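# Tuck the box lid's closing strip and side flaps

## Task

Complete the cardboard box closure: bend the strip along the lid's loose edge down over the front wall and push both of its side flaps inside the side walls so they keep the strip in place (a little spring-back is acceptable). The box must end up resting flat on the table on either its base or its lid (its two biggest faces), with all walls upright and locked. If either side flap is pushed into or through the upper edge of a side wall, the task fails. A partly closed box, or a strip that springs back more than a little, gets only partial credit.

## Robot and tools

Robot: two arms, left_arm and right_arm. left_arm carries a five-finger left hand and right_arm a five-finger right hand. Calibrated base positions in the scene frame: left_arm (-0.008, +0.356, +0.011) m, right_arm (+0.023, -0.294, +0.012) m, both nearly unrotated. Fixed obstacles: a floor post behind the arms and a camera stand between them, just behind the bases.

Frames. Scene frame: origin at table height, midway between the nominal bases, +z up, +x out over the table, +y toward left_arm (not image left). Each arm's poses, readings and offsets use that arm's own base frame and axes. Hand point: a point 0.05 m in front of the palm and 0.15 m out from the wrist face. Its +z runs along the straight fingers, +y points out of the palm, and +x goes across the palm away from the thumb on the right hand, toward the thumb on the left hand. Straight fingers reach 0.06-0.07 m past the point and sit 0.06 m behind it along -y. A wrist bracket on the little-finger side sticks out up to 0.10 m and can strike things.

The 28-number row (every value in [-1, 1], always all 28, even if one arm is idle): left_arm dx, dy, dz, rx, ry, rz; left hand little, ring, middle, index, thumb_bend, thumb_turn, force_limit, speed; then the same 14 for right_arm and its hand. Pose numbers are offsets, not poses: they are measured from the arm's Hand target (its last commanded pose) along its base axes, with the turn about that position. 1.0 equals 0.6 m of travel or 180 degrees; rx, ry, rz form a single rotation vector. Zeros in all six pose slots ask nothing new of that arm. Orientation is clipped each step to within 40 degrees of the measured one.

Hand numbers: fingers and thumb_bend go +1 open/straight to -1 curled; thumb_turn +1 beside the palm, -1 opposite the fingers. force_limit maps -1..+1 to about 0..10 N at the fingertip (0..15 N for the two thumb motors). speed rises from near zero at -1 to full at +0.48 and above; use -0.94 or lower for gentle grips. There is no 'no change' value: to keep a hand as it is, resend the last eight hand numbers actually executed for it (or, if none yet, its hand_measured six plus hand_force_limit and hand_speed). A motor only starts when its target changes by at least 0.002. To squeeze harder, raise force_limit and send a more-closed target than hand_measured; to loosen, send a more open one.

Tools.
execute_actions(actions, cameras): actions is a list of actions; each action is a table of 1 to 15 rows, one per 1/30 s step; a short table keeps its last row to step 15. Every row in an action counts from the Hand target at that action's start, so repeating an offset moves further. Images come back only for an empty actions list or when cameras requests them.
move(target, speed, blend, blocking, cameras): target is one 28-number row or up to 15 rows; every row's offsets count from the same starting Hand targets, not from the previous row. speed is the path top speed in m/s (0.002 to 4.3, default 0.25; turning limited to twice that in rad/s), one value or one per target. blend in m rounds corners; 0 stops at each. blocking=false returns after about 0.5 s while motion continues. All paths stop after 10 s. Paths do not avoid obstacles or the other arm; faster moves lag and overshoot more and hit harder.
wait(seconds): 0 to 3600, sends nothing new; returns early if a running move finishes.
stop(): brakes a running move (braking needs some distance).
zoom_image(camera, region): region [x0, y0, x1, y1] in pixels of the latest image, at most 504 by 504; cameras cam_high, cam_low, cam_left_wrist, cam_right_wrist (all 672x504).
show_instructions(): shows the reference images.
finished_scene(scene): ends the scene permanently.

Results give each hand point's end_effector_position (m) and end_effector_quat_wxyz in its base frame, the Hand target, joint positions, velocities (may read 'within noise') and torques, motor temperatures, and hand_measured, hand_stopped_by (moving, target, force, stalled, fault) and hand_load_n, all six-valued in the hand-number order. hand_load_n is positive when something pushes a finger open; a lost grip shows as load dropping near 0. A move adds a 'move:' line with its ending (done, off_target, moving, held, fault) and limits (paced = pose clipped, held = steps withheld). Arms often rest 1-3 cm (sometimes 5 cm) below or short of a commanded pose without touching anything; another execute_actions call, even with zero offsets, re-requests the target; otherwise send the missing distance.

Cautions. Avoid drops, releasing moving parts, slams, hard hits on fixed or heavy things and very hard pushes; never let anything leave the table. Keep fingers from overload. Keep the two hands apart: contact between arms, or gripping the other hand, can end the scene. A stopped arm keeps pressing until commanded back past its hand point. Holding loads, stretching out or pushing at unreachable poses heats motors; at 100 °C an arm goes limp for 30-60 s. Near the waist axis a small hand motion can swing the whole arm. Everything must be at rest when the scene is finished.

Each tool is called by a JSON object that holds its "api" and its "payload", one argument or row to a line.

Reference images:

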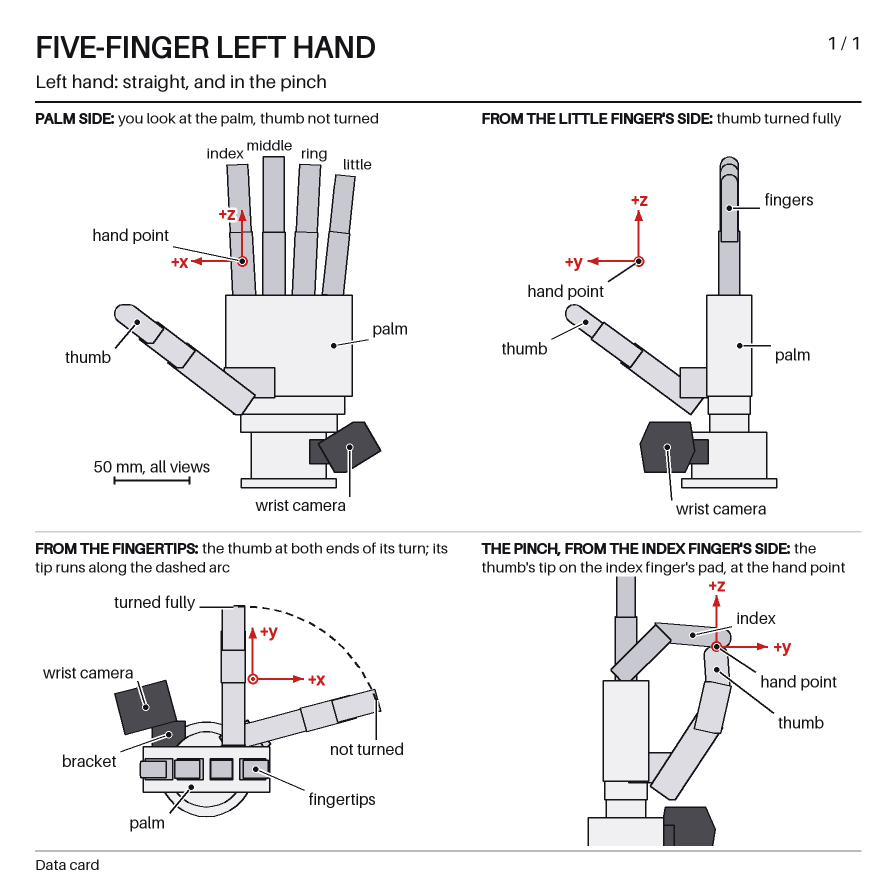

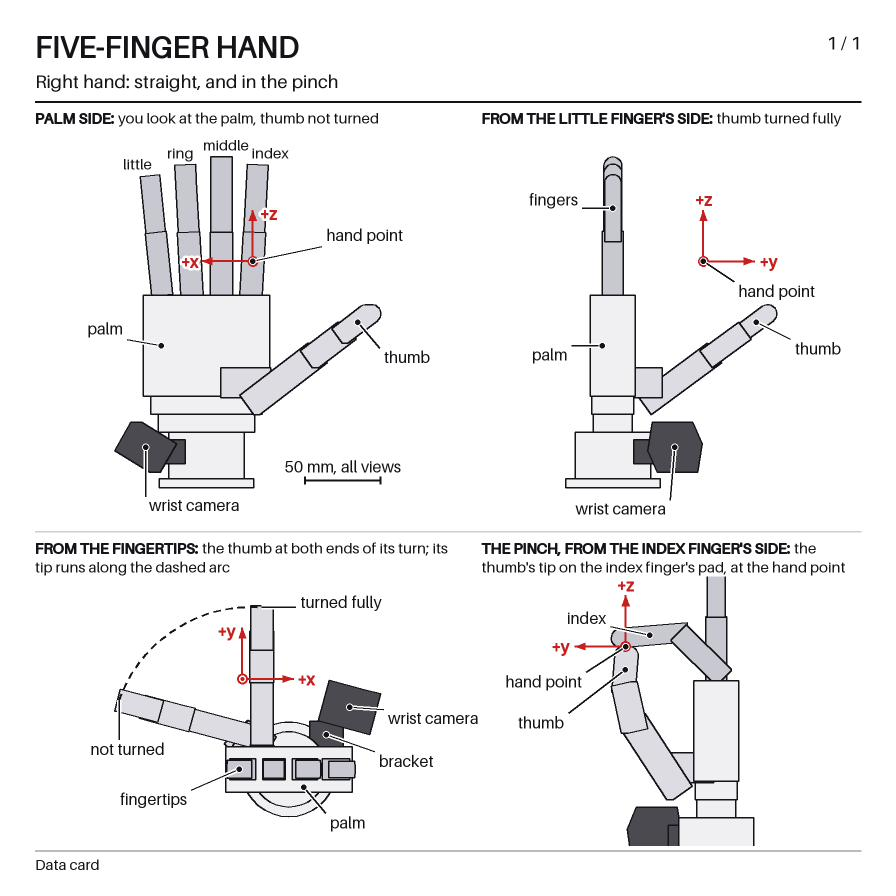

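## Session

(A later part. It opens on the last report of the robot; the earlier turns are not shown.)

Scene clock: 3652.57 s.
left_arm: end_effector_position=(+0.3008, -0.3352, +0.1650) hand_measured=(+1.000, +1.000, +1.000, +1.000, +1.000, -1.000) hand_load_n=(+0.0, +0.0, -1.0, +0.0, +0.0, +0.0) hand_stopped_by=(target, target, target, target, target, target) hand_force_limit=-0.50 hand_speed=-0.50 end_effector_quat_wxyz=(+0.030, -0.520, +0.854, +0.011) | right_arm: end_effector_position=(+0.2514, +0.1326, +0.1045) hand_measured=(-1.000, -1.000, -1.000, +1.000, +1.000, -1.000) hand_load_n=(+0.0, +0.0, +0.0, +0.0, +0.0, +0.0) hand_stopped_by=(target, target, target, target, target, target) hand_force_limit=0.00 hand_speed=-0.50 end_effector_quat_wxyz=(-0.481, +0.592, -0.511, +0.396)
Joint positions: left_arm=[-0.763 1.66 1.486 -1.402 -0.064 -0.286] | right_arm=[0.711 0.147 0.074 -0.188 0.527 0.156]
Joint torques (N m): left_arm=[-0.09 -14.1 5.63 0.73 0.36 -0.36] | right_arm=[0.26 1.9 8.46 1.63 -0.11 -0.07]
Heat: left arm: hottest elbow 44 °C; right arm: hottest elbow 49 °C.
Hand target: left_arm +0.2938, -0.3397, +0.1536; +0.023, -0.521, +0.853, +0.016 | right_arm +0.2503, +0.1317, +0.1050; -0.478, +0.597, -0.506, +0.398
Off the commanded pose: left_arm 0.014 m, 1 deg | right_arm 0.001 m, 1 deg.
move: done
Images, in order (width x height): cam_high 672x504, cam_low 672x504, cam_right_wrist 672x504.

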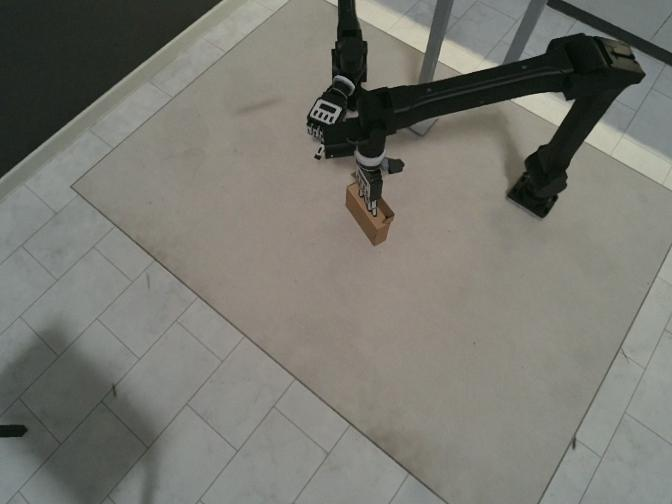

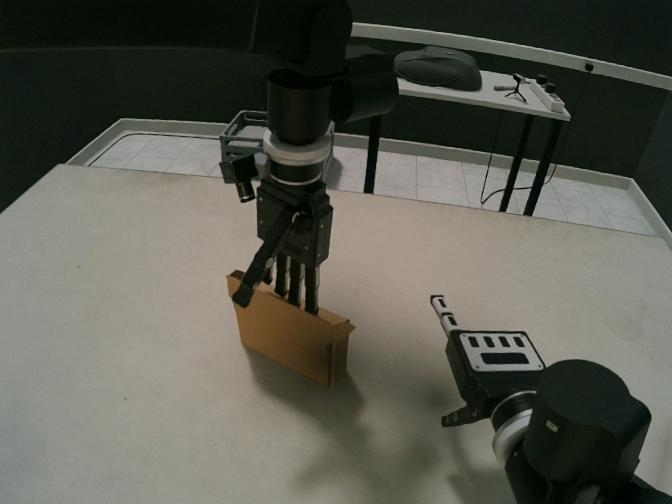

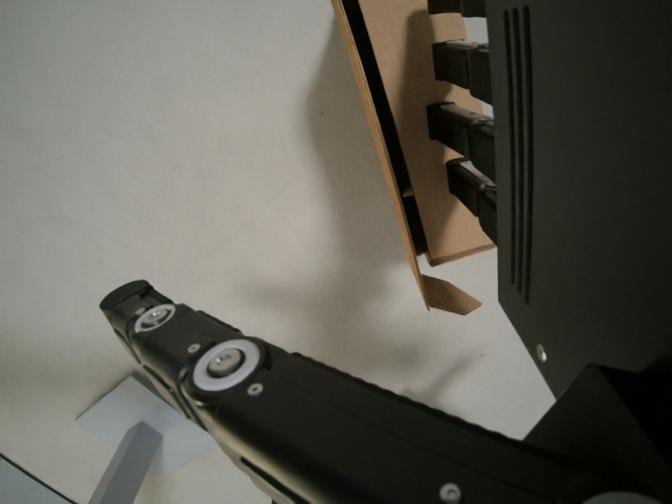

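{"api": "move", "payload": {
  "target": [
    [0.017,-0.004,0.152, 0,0,0, 1,1,1,1,1,-1,-0.5,-0.5, 0,0,0,0,0,0, -1,-1,-1,1,1,-1,0,-0.5],
    [0.13,-0.009,0.152, 0,0,0.0233, 1,1,1,1,1,-1,-0.5,-0.5, 0,0,0,0,0,0, -1,-1,-1,1,1,-1,0,-0.5]
  ],
  "speed": 0.1,
  "cameras": ["cam_low","cam_high","cam_right_wrist"]
}}

{"api": "zoom_image", "payload": {
  "camera": "cam_low",
  "region": [200, 220, 400, 400]
}}

{"api": "zoom_image", "payload": {
  "camera": "cam_high",
  "region": [300, 130, 410, 250]
}}

Scene clock: 3676.23 s.
left_arm: end_effector_position=(+0.3608, -0.3391, +0.2280) hand_measured=(+1.000, +1.000, +1.000, +1.000, +1.000, -1.000) hand_load_n=(+0.0, +0.0, +0.0, +0.0, +0.0, +0.0) hand_stopped_by=(target, target, target, target, target, target) hand_force_limit=-0.50 hand_speed=-0.50 end_effector_quat_wxyz=(+0.017, -0.553, +0.832, +0.036) | right_arm: end_effector_position=(+0.2514, +0.1326, +0.1046) hand_measured=(-1.000, -1.000, -1.000, +1.000, +1.000, -1.000) hand_load_n=(+0.0, +0.0, +0.0, +0.0, +0.0, +0.0) hand_stopped_by=(target, target, target, target, target, target) hand_force_limit=0.00 hand_speed=-0.50 end_effector_quat_wxyz=(-0.481, +0.592, -0.511, +0.397)
Joint positions: left_arm=[-0.681 1.808 1.841 -1.663 -0.055 -0.286] | right_arm=[0.711 0.146 0.074 -0.188 0.527 0.155]
Joint torques (N m): left_arm=[1.26 -17.03 11 -0.29 -0.04 -0.1] | right_arm=[0.21 1.9 8.46 1.63 -0.11 -0.06]
Heat: left arm: hottest elbow 45 °C; right arm: hottest elbow 50 °C.
Hand target: left_arm +0.3719, -0.3450, +0.2448; +0.023, -0.552, +0.834, +0.017 | right_arm +0.2503, +0.1317, +0.1050; -0.478, +0.597, -0.506, +0.398
Off the commanded pose: left_arm 0.021 m, 2 deg | right_arm 0.001 m, 1 deg.
move: off_target (left_arm)
Images, in order (width x height): cam_high 672x504, cam_low 672x504, cam_right_wrist 672x504.

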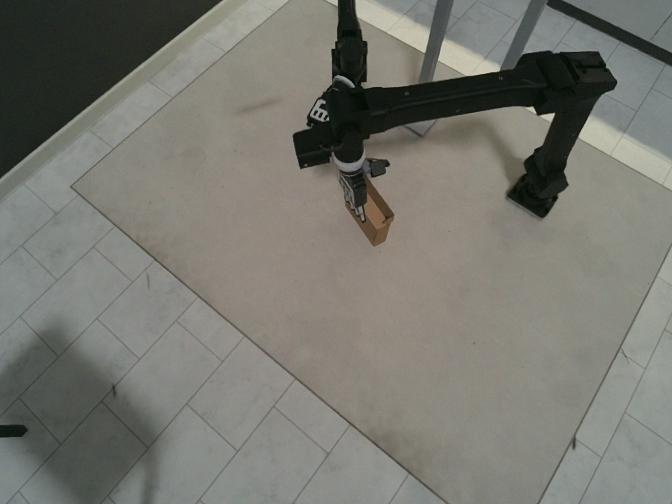

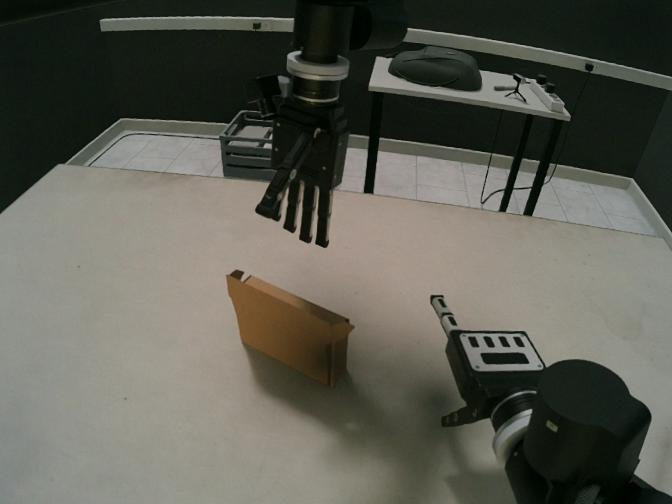

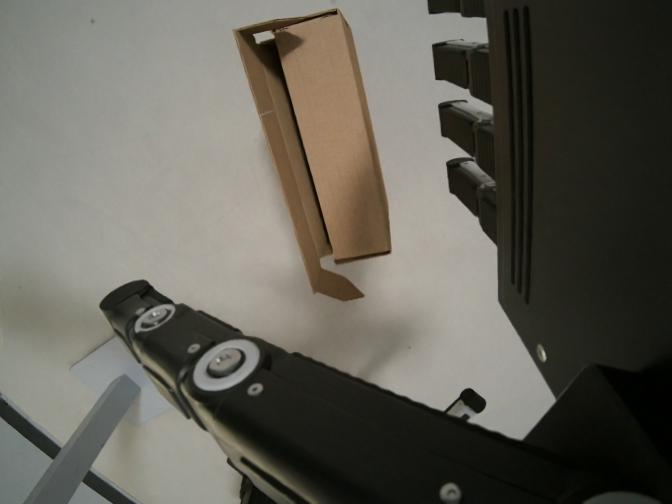

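Scaled by 2.520 from the camera's image (finer frame: 960x720).

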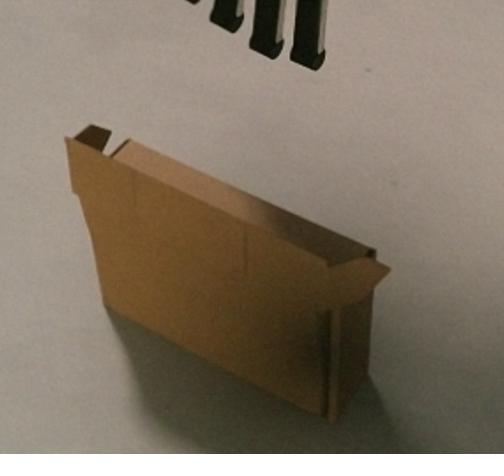

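Scaled by 4.200 from the camera's image (finer frame: 960x720).

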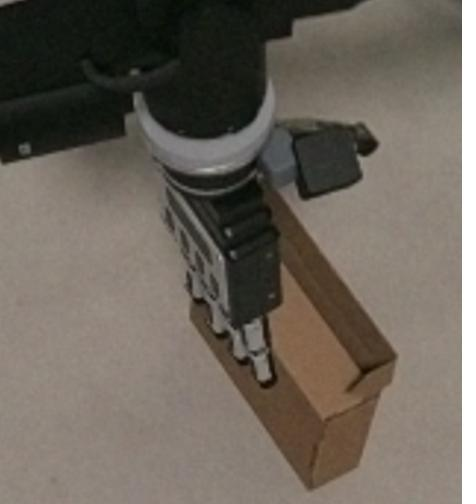

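{"api": "zoom_image", "payload": {
  "camera": "cam_right_wrist",
  "region": [200, 0, 420, 320]
}}

Scaled by 1.575 from the camera's image (finer frame: 960x720).

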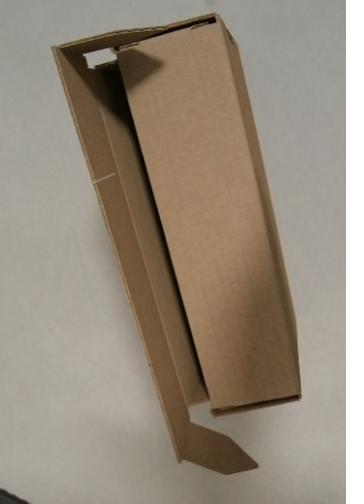

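{"api": "move", "payload": {
  "target": [-0.01,0.01,-0.2413, 0,0,0, 1,1,1,1,1,-1,-0.5,-0.5, 0,0,0,0,0,0, -1,-1,-1,1,1,-1,0,-0.5],
  "speed": 0.1,
  "cameras": ["cam_low","cam_high","cam_right_wrist"]
}}

{"api": "zoom_image", "payload": {
  "camera": "cam_low",
  "region": [200, 220, 400, 400]
}}

{"api": "zoom_image", "payload": {
  "camera": "cam_high",
  "region": [300, 130, 410, 250]
}}

Scene clock: 3691.27 s.
left_arm: end_effector_position=(+0.3627, -0.3406, +0.1022) hand_measured=(+1.000, +1.000, +1.000, +1.000, +1.000, -1.000) hand_load_n=(+0.0, +0.0, +0.0, +0.0, +0.0, +0.0) hand_stopped_by=(target, target, target, target, target, target) hand_force_limit=-0.50 hand_speed=-0.50 end_effector_quat_wxyz=(+0.023, -0.554, +0.832, +0.020) | right_arm: end_effector_position=(+0.2514, +0.1326, +0.1046) hand_measured=(-1.000, -1.000, -1.000, +1.000, +1.000, -1.000) hand_load_n=(+0.0, +0.0, +0.0, +0.0, +0.0, +0.0) hand_stopped_by=(target, target, target, target, target, target) hand_force_limit=0.00 hand_speed=-0.50 end_effector_quat_wxyz=(-0.481, +0.592, -0.511, +0.397)
Joint positions: left_arm=[-0.681 1.832 1.547 -1.31 -0.055 -0.286] | right_arm=[0.711 0.146 0.074 -0.188 0.527 0.155]
Joint torques (N m): left_arm=[1.38 -17.08 6.6 0.49 -0.04 -0.08] | right_arm=[0.26 1.85 8.47 1.62 -0.11 -0.07]
Heat: left arm: hottest elbow 49 °C; right arm: hottest elbow 50 °C.
Hand target: left_arm +0.3659, -0.3390, +0.1000; +0.023, -0.552, +0.834, +0.017 | right_arm +0.2503, +0.1317, +0.1050; -0.478, +0.597, -0.506, +0.398
Off the commanded pose: left_arm 0.004 m, 0 deg | right_arm 0.001 m, 1 deg.
move: done
Images, in order (width x height): cam_high 672x504, cam_low 672x504, cam_right_wrist 672x504.

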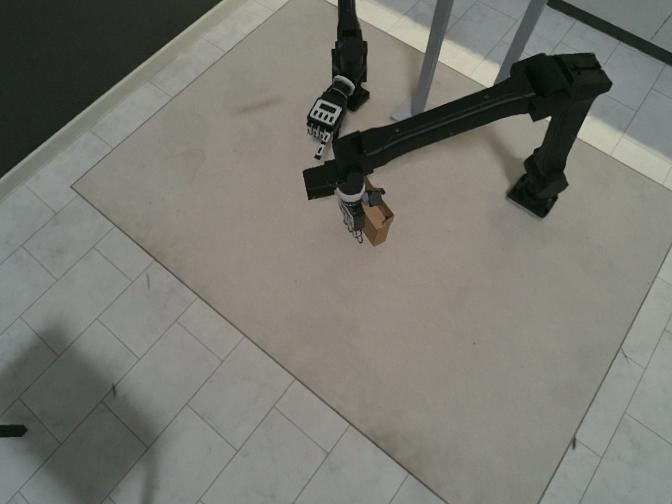

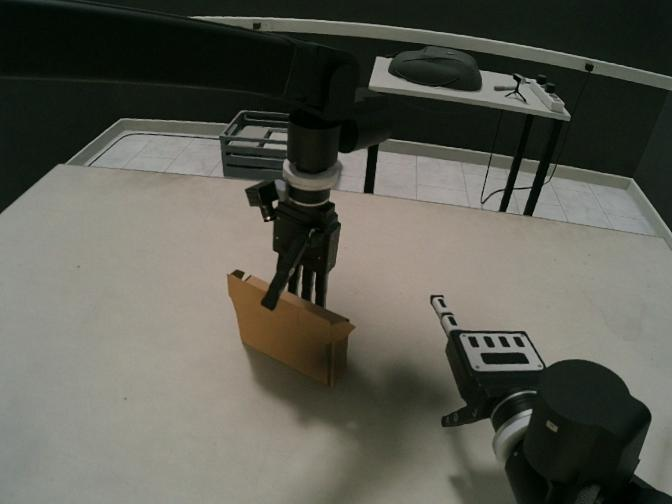

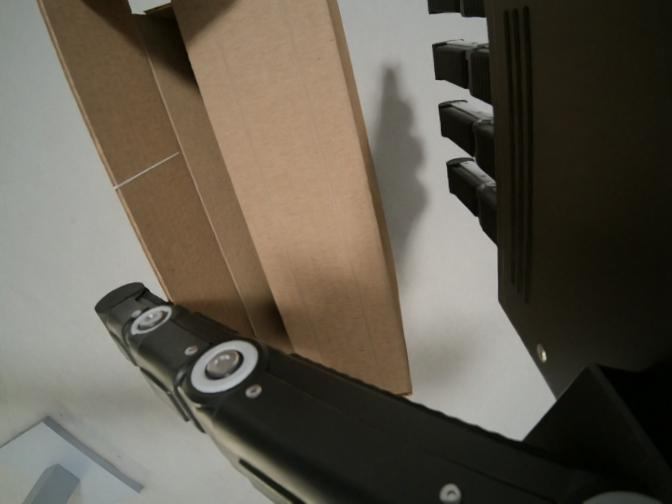

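Scaled by 2.520 from the camera's image (finer frame: 960x720).

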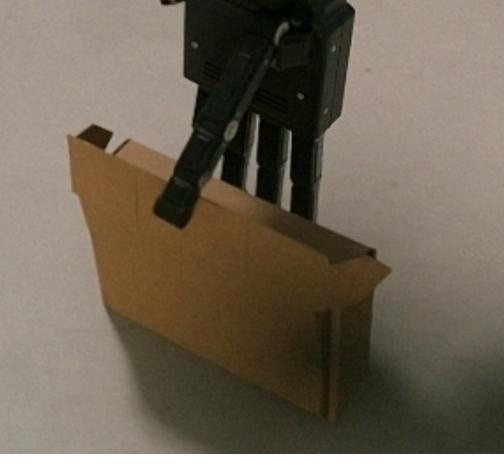

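Scaled by 4.200 from the camera's image (finer frame: 960x720).

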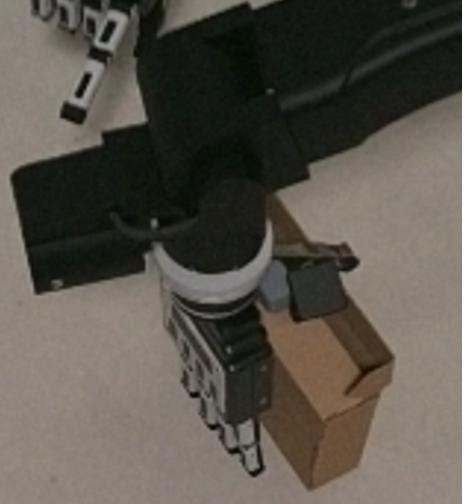

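{"api": "move", "payload": {
  "target": [
    [-0.0398,0.0043,0, 0,0,0, 1,1,1,1,1,-1,-0.5,-0.5, 0,0,0,0,0,0, -1,-1,-1,1,1,-1,0,-0.5],
    [-0.0692,0.008,0, 0,0,0.0833, 1,1,1,1,1,-1,-0.5,-0.5, 0,0,0,0,0,0, -1,-1,-1,1,1,-1,0,-0.5]
  ],
  "speed": 0.05,
  "cameras": ["cam_low","cam_high","cam_right_wrist"]
}}

{"api": "zoom_image", "payload": {
  "camera": "cam_low",
  "region": [200, 220, 400, 400]
}}

{"api": "zoom_image", "payload": {
  "camera": "cam_high",
  "region": [300, 130, 410, 250]
}}

Scene clock: 3711.63 s.
left_arm: end_effector_position=(+0.3259, -0.3303, +0.0938) hand_measured=(+1.000, +1.000, +1.000, +1.000, +1.000, -1.000) hand_load_n=(+0.0, +0.0, +0.0, +0.0, +0.0, +0.5) hand_stopped_by=(target, target, target, target, target, target) hand_force_limit=-0.50 hand_speed=-0.50 end_effector_quat_wxyz=(+0.020, -0.651, +0.758, +0.031) | right_arm: end_effector_position=(+0.2514, +0.1326, +0.1046) hand_measured=(-1.000, -1.000, -1.000, +1.000, +1.000, -1.000) hand_load_n=(+0.0, -0.5, +0.0, +0.0, +0.0, +0.0) hand_stopped_by=(target, target, target, target, target, target) hand_force_limit=0.00 hand_speed=-0.50 end_effector_quat_wxyz=(-0.481, +0.592, -0.511, +0.397)
Joint positions: left_arm=[-0.688 1.741 1.394 -1.279 -0.05 -0.539] | right_arm=[0.711 0.146 0.074 -0.188 0.527 0.155]
Joint torques (N m): left_arm=[0.38 -17.32 6.11 0.43 0.07 -0.37] | right_arm=[0.26 1.9 8.46 1.63 -0.11 -0.07]
Heat: left arm: hottest elbow 46 °C; right arm: hottest elbow 51 °C.
Hand target: left_arm +0.3244, -0.3342, +0.1000; +0.020, -0.656, +0.754, +0.019 | right_arm +0.2503, +0.1317, +0.1050; -0.478, +0.597, -0.506, +0.398
Off the commanded pose: left_arm 0.007 m, 2 deg | right_arm 0.001 m, 1 deg.
move: done
Images, in order (width x height): cam_high 672x504, cam_low 672x504, cam_right_wrist 672x504.

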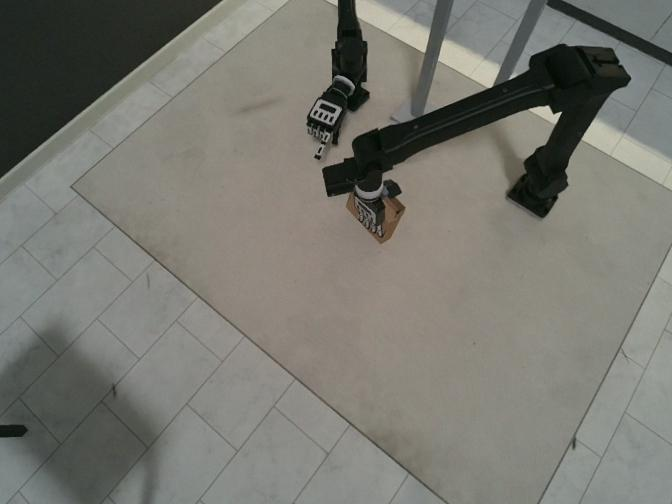

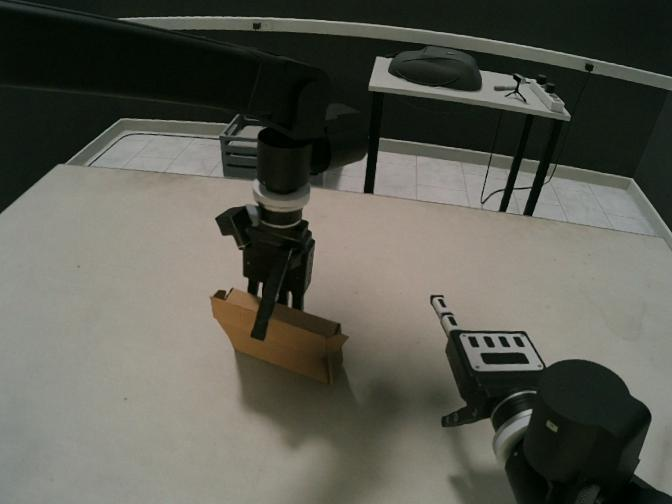

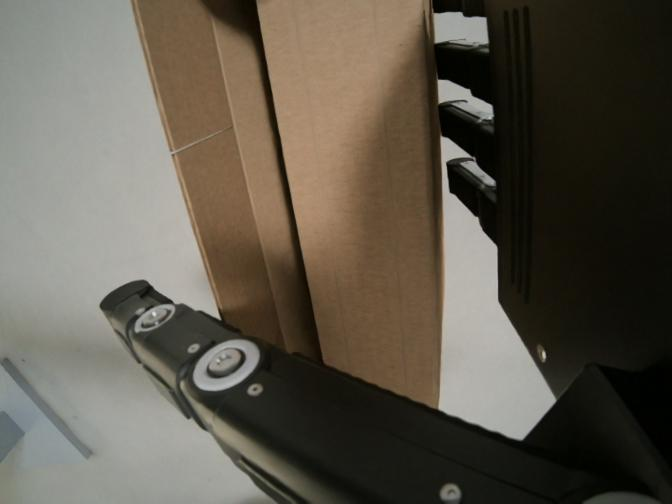

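Scaled by 2.520 from the camera's image (finer frame: 960x720).

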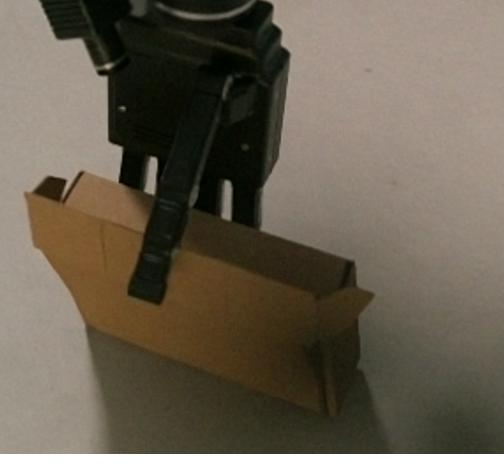

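Scaled by 4.200 from the camera's image (finer frame: 960x720).

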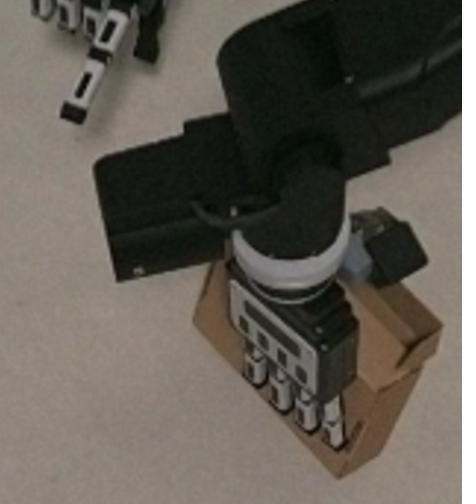

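{"api": "move", "payload": {
  "target": [0.0417,-0.0044,0, 0,0,0, 1,1,1,1,1,-1,-0.5,-0.5, 0,0,0,0,0,0, -1,-1,-1,1,1,-1,0,-0.5],
  "speed": 0.02,
  "cameras": ["cam_low","cam_high","cam_right_wrist"]
}}

{"api": "zoom_image", "payload": {
  "camera": "cam_low",
  "region": [200, 220, 400, 400]
}}

{"api": "zoom_image", "payload": {
  "camera": "cam_high",
  "region": [300, 130, 410, 250]
}}

Scene clock: 3725.17 s.
left_arm: end_effector_position=(+0.3305, -0.3291, +0.0867) hand_measured=(+1.000, +1.000, +1.000, +1.000, +1.000, -1.000) hand_load_n=(+0.0, +0.0, +0.0, +0.0, +0.0, +0.0) hand_stopped_by=(target, target, target, target, target, target) hand_force_limit=-0.50 hand_speed=-0.50 end_effector_quat_wxyz=(+0.018, -0.655, +0.755, +0.038) | right_arm: end_effector_position=(+0.2514, +0.1326, +0.1046) hand_measured=(-1.000, -1.000, -1.000, +1.000, +1.000, -1.000) hand_load_n=(+0.0, +0.0, +0.0, +0.0, +0.0, +0.0) hand_stopped_by=(target, target, target, target, target, target) hand_force_limit=0.00 hand_speed=-0.50 end_effector_quat_wxyz=(-0.481, +0.592, -0.511, +0.397)
Joint positions: left_arm=[-0.68 1.763 1.402 -1.279 -0.05 -0.54] | right_arm=[0.711 0.146 0.074 -0.188 0.527 0.155]
Joint torques (N m): left_arm=[1.85 -15.21 10.15 -0.18 -0.01 -0.08] | right_arm=[0.32 1.9 8.46 1.62 -0.11 -0.06]
Heat: left arm: hottest elbow 46 °C; right arm: hottest elbow 51 °C.
Hand target: left_arm +0.3494, -0.3368, +0.0999; +0.020, -0.656, +0.754, +0.019 | right_arm +0.2503, +0.1317, +0.1050; -0.478, +0.597, -0.506, +0.398
Off the commanded pose: left_arm 0.024 m, 2 deg | right_arm 0.001 m, 1 deg.
move: off_target (left_arm)
Images, in order (width x height): cam_high 672x504, cam_low 672x504, cam_right_wrist 672x504.

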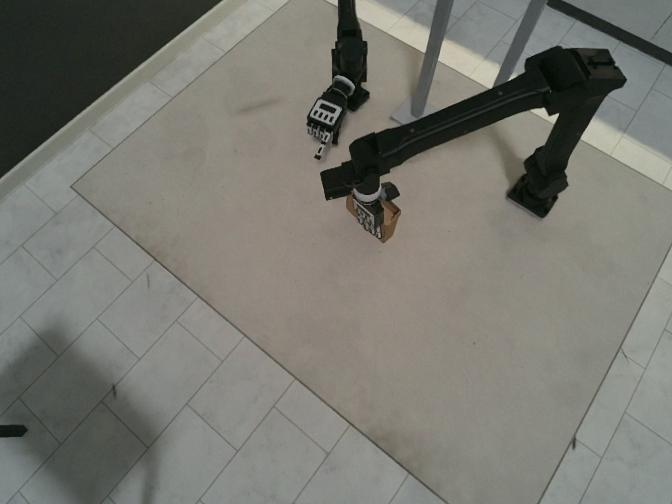

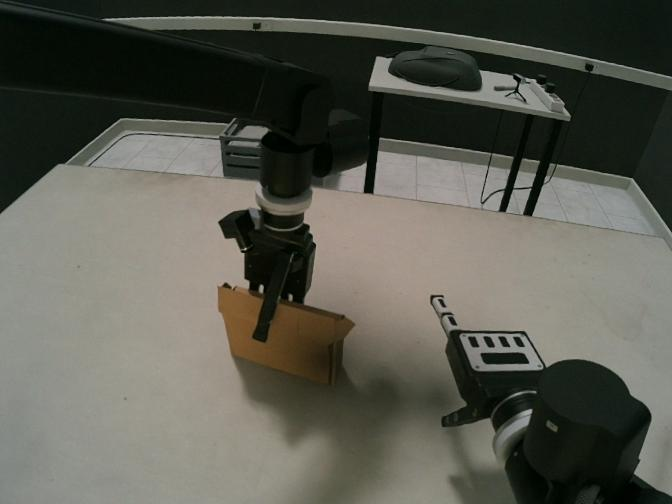

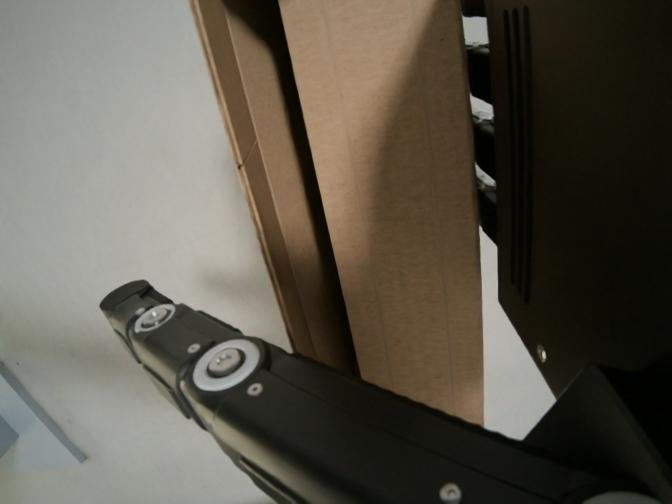

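Scaled by 2.520 from the camera's image (finer frame: 960x720).

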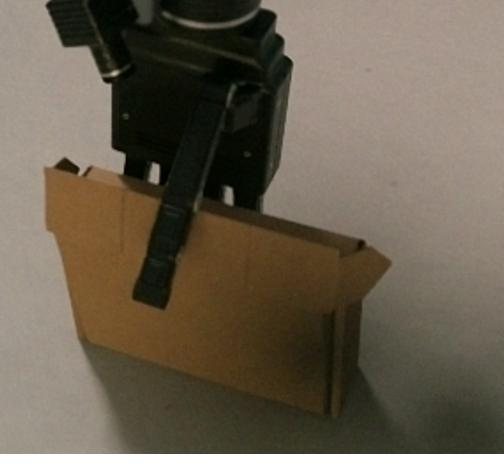

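Scaled by 4.200 from the camera's image (finer frame: 960x720).

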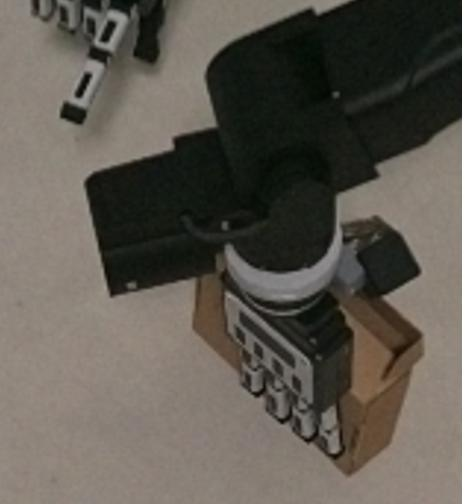

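{"api": "move", "payload": {
  "target": [
    [0,0,0, 0.0035,0.0331,0, 1,1,1,1,1,-1,-0.5,-0.5, 0,0,0,0,0,0, -1,-1,-1,1,1,-1,0,-0.5],
    [-0.0463,0.0035,-0.0067, -0.0009,0.0333,0.0417, 1,1,1,1,1,-1,-0.5,-0.5, 0,0,0,0,0,0, -1,-1,-1,1,1,-1,0,-0.5],
    [-0.061,0.0017,-0.0067, -0.0052,0.0329,0.0833, 1,1,1,1,1,-1,-0.5,-0.5, 0,0,0,0,0,0, -1,-1,-1,1,1,-1,0,-0.5]
  ],
  "speed": 0.04,
  "cameras": ["cam_low","cam_high","cam_right_wrist"]
}}

{"api": "zoom_image", "payload": {
  "camera": "cam_low",
  "region": [200, 220, 400, 400]
}}

{"api": "zoom_image", "payload": {
  "camera": "cam_high",
  "region": [300, 130, 410, 250]
}}

Scene clock: 3745.53 s.
left_arm: end_effector_position=(+0.3120, -0.3342, +0.0899) hand_measured=(+1.000, +1.000, +1.000, +1.000, +1.000, -1.000) hand_load_n=(+0.0, +0.0, +0.0, +0.0, +0.0, +0.0) hand_stopped_by=(target, target, target, target, target, target) hand_force_limit=-0.50 hand_speed=-0.50 end_effector_quat_wxyz=(+0.026, +0.741, -0.668, -0.061) | right_arm: end_effector_position=(+0.2514, +0.1326, +0.1046) hand_measured=(-1.000, -1.000, -1.000, +1.000, +1.000, -1.000) hand_load_n=(+0.0, +0.0, +0.0, +0.0, +0.0, +0.0) hand_stopped_by=(target, target, target, target, target, target) hand_force_limit=0.00 hand_speed=-0.50 end_effector_quat_wxyz=(-0.481, +0.592, -0.511, +0.397)
Joint positions: left_arm=[-0.66 1.739 1.358 -1.314 0.043 -0.761] | right_arm=[0.711 0.146 0.074 -0.188 0.527 0.155]
Joint torques (N m): left_arm=[0.91 -17.03 5.91 0.29 0.17 -0.38] | right_arm=[0.26 1.9 8.47 1.61 -0.11 -0.07]
Heat: left arm: hottest elbow 48 °C; right arm: hottest elbow 51 °C.
Hand target: left_arm +0.3127, -0.3359, +0.0960; +0.027, +0.747, -0.663, -0.049 | right_arm +0.2503, +0.1317, +0.1050; -0.478, +0.597, -0.506, +0.398
Off the commanded pose: left_arm 0.006 m, 2 deg | right_arm 0.001 m, 1 deg.
move: done
Images, in order (width x height): cam_high 672x504, cam_low 672x504, cam_right_wrist 672x504.

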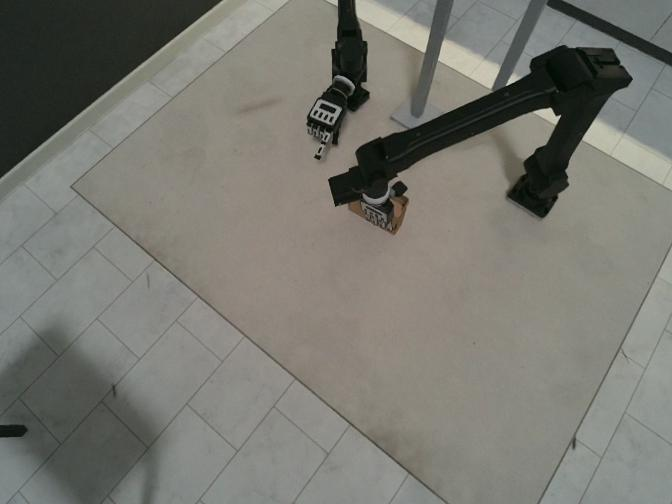

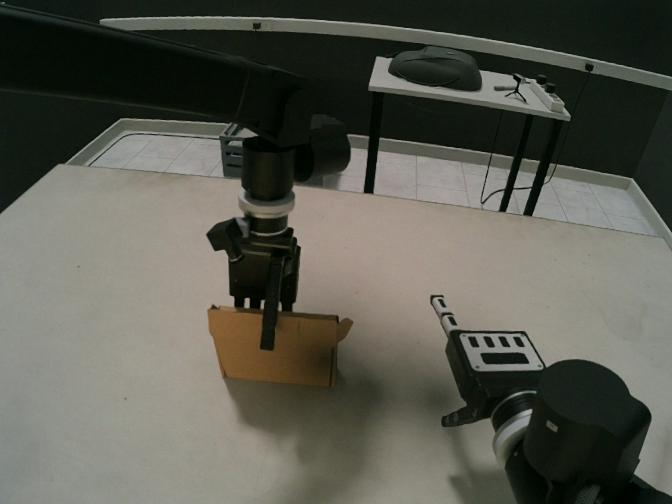

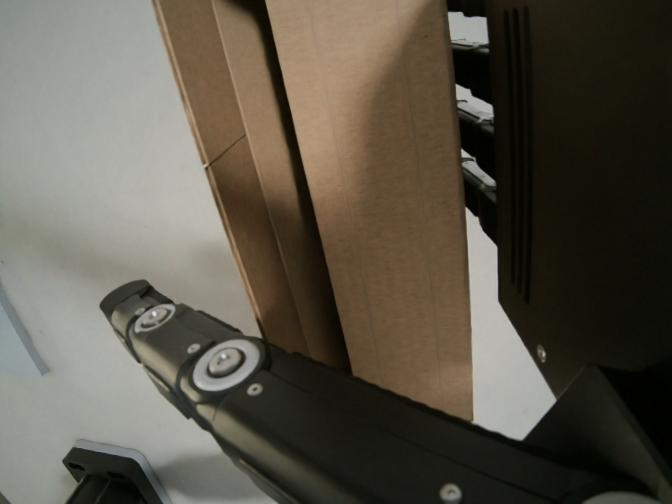

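Scaled by 2.520 from the camera's image (finer frame: 960x720).

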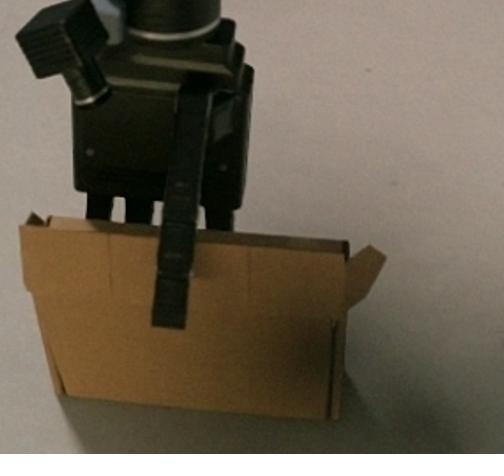

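Scaled by 4.200 from the camera's image (finer frame: 960x720).

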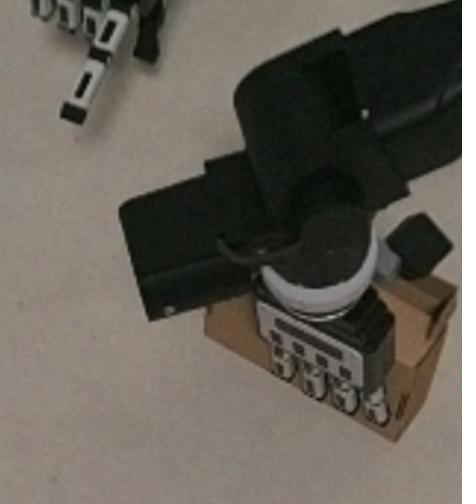

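{"api": "move", "payload": {
  "target": [
    [-0.0138,-0.0035,0, 0,0,0.0417, 1,1,1,1,1,-1,-0.5,-0.5, 0,0,0,0,0,0, -1,-1,-1,1,1,-1,0,-0.5],
    [-0.0277,-0.0088,0, 0,0,0.0833, 1,1,1,1,1,-1,-0.5,-0.5, 0,0,0,0,0,0, -1,-1,-1,1,1,-1,0,-0.5],
    [-0.0365,-0.0133,0, 0,0,0.1111, 1,1,1,1,1,-1,-0.5,-0.5, 0,0,0,0,0,0, -1,-1,-1,1,1,-1,0,-0.5]
  ],
  "speed": 0.04,
  "blend": [0.003,0.003,0],
  "cameras": ["cam_low","cam_high","cam_right_wrist"]
}}

{"api": "zoom_image", "payload": {
  "camera": "cam_low",
  "region": [200, 220, 400, 400]
}}

{"api": "zoom_image", "payload": {
  "camera": "cam_high",
  "region": [310, 140, 420, 260]
}}

Scene clock: 3766.63 s.
left_arm: end_effector_position=(+0.2942, -0.3387, +0.0904) hand_measured=(+1.000, +1.000, +1.000, +1.000, +1.000, -1.000) hand_load_n=(+0.5, +0.0, +0.0, +0.0, -0.5, +0.0) hand_stopped_by=(target, target, target, target, target, target) hand_force_limit=-0.50 hand_speed=-0.50 end_effector_quat_wxyz=(+0.032, +0.849, -0.524, -0.054) | right_arm: end_effector_position=(+0.2514, +0.1326, +0.1046) hand_measured=(-1.000, -1.000, -1.000, +1.000, +1.000, -1.000) hand_load_n=(+0.0, +0.0, +0.0, +0.0, +0.0, +0.0) hand_stopped_by=(target, target, target, target, target, target) hand_force_limit=0.00 hand_speed=-0.50 end_effector_quat_wxyz=(-0.481, +0.592, -0.511, +0.397)
Joint positions: left_arm=[-0.67 1.637 1.227 -1.261 0.077 -1.131] | right_arm=[0.711 0.146 0.074 -0.188 0.527 0.155]
Joint torques (N m): left_arm=[-0.15 -15.09 5.89 0.35 0.22 -0.37] | right_arm=[0.26 1.9 8.46 1.62 -0.11 -0.07]
Heat: left arm: hottest elbow 46 °C; right arm: hottest elbow 51 °C.
Hand target: left_arm +0.2908, -0.3439, +0.0960; +0.035, +0.850, -0.523, -0.044 | right_arm +0.2503, +0.1317, +0.1050; -0.478, +0.597, -0.506, +0.398
Off the commanded pose: left_arm 0.008 m, 1 deg | right_arm 0.001 m, 1 deg.
move: done
Images, in order (width x height): cam_high 672x504, cam_low 672x504, cam_right_wrist 672x504.

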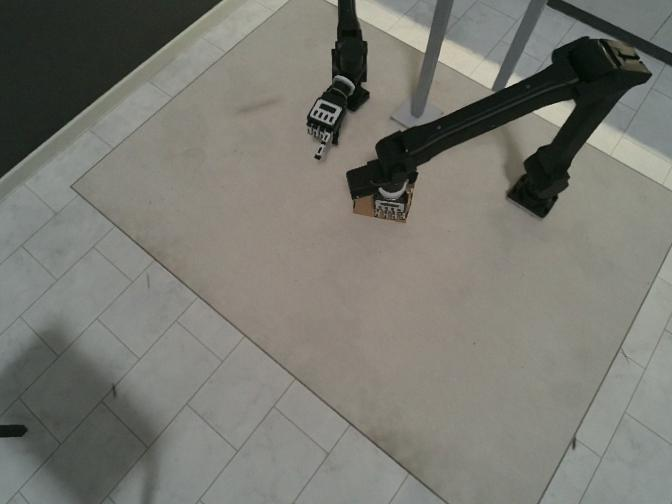

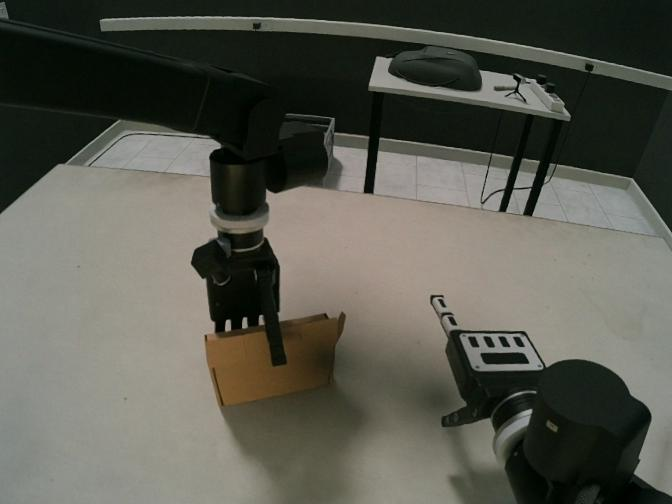

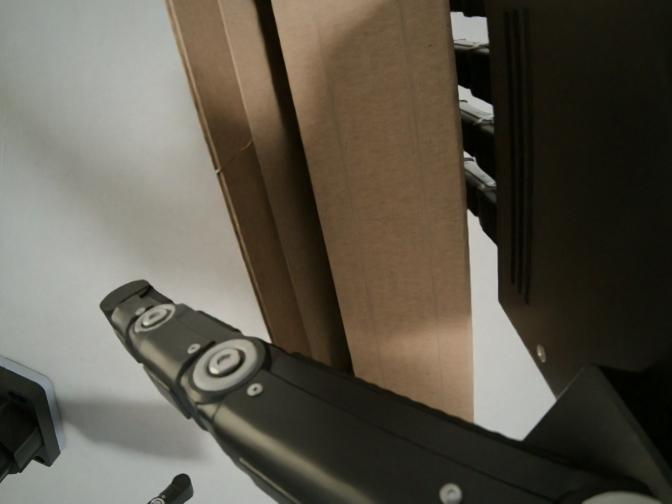

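Scaled by 2.520 from the camera's image (finer frame: 960x720).

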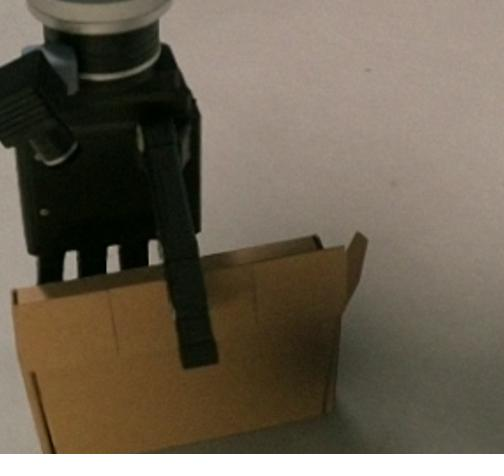

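Scaled by 4.200 from the camera's image (finer frame: 960x720).

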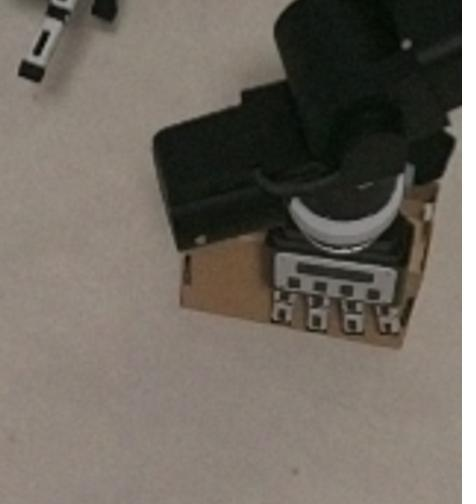

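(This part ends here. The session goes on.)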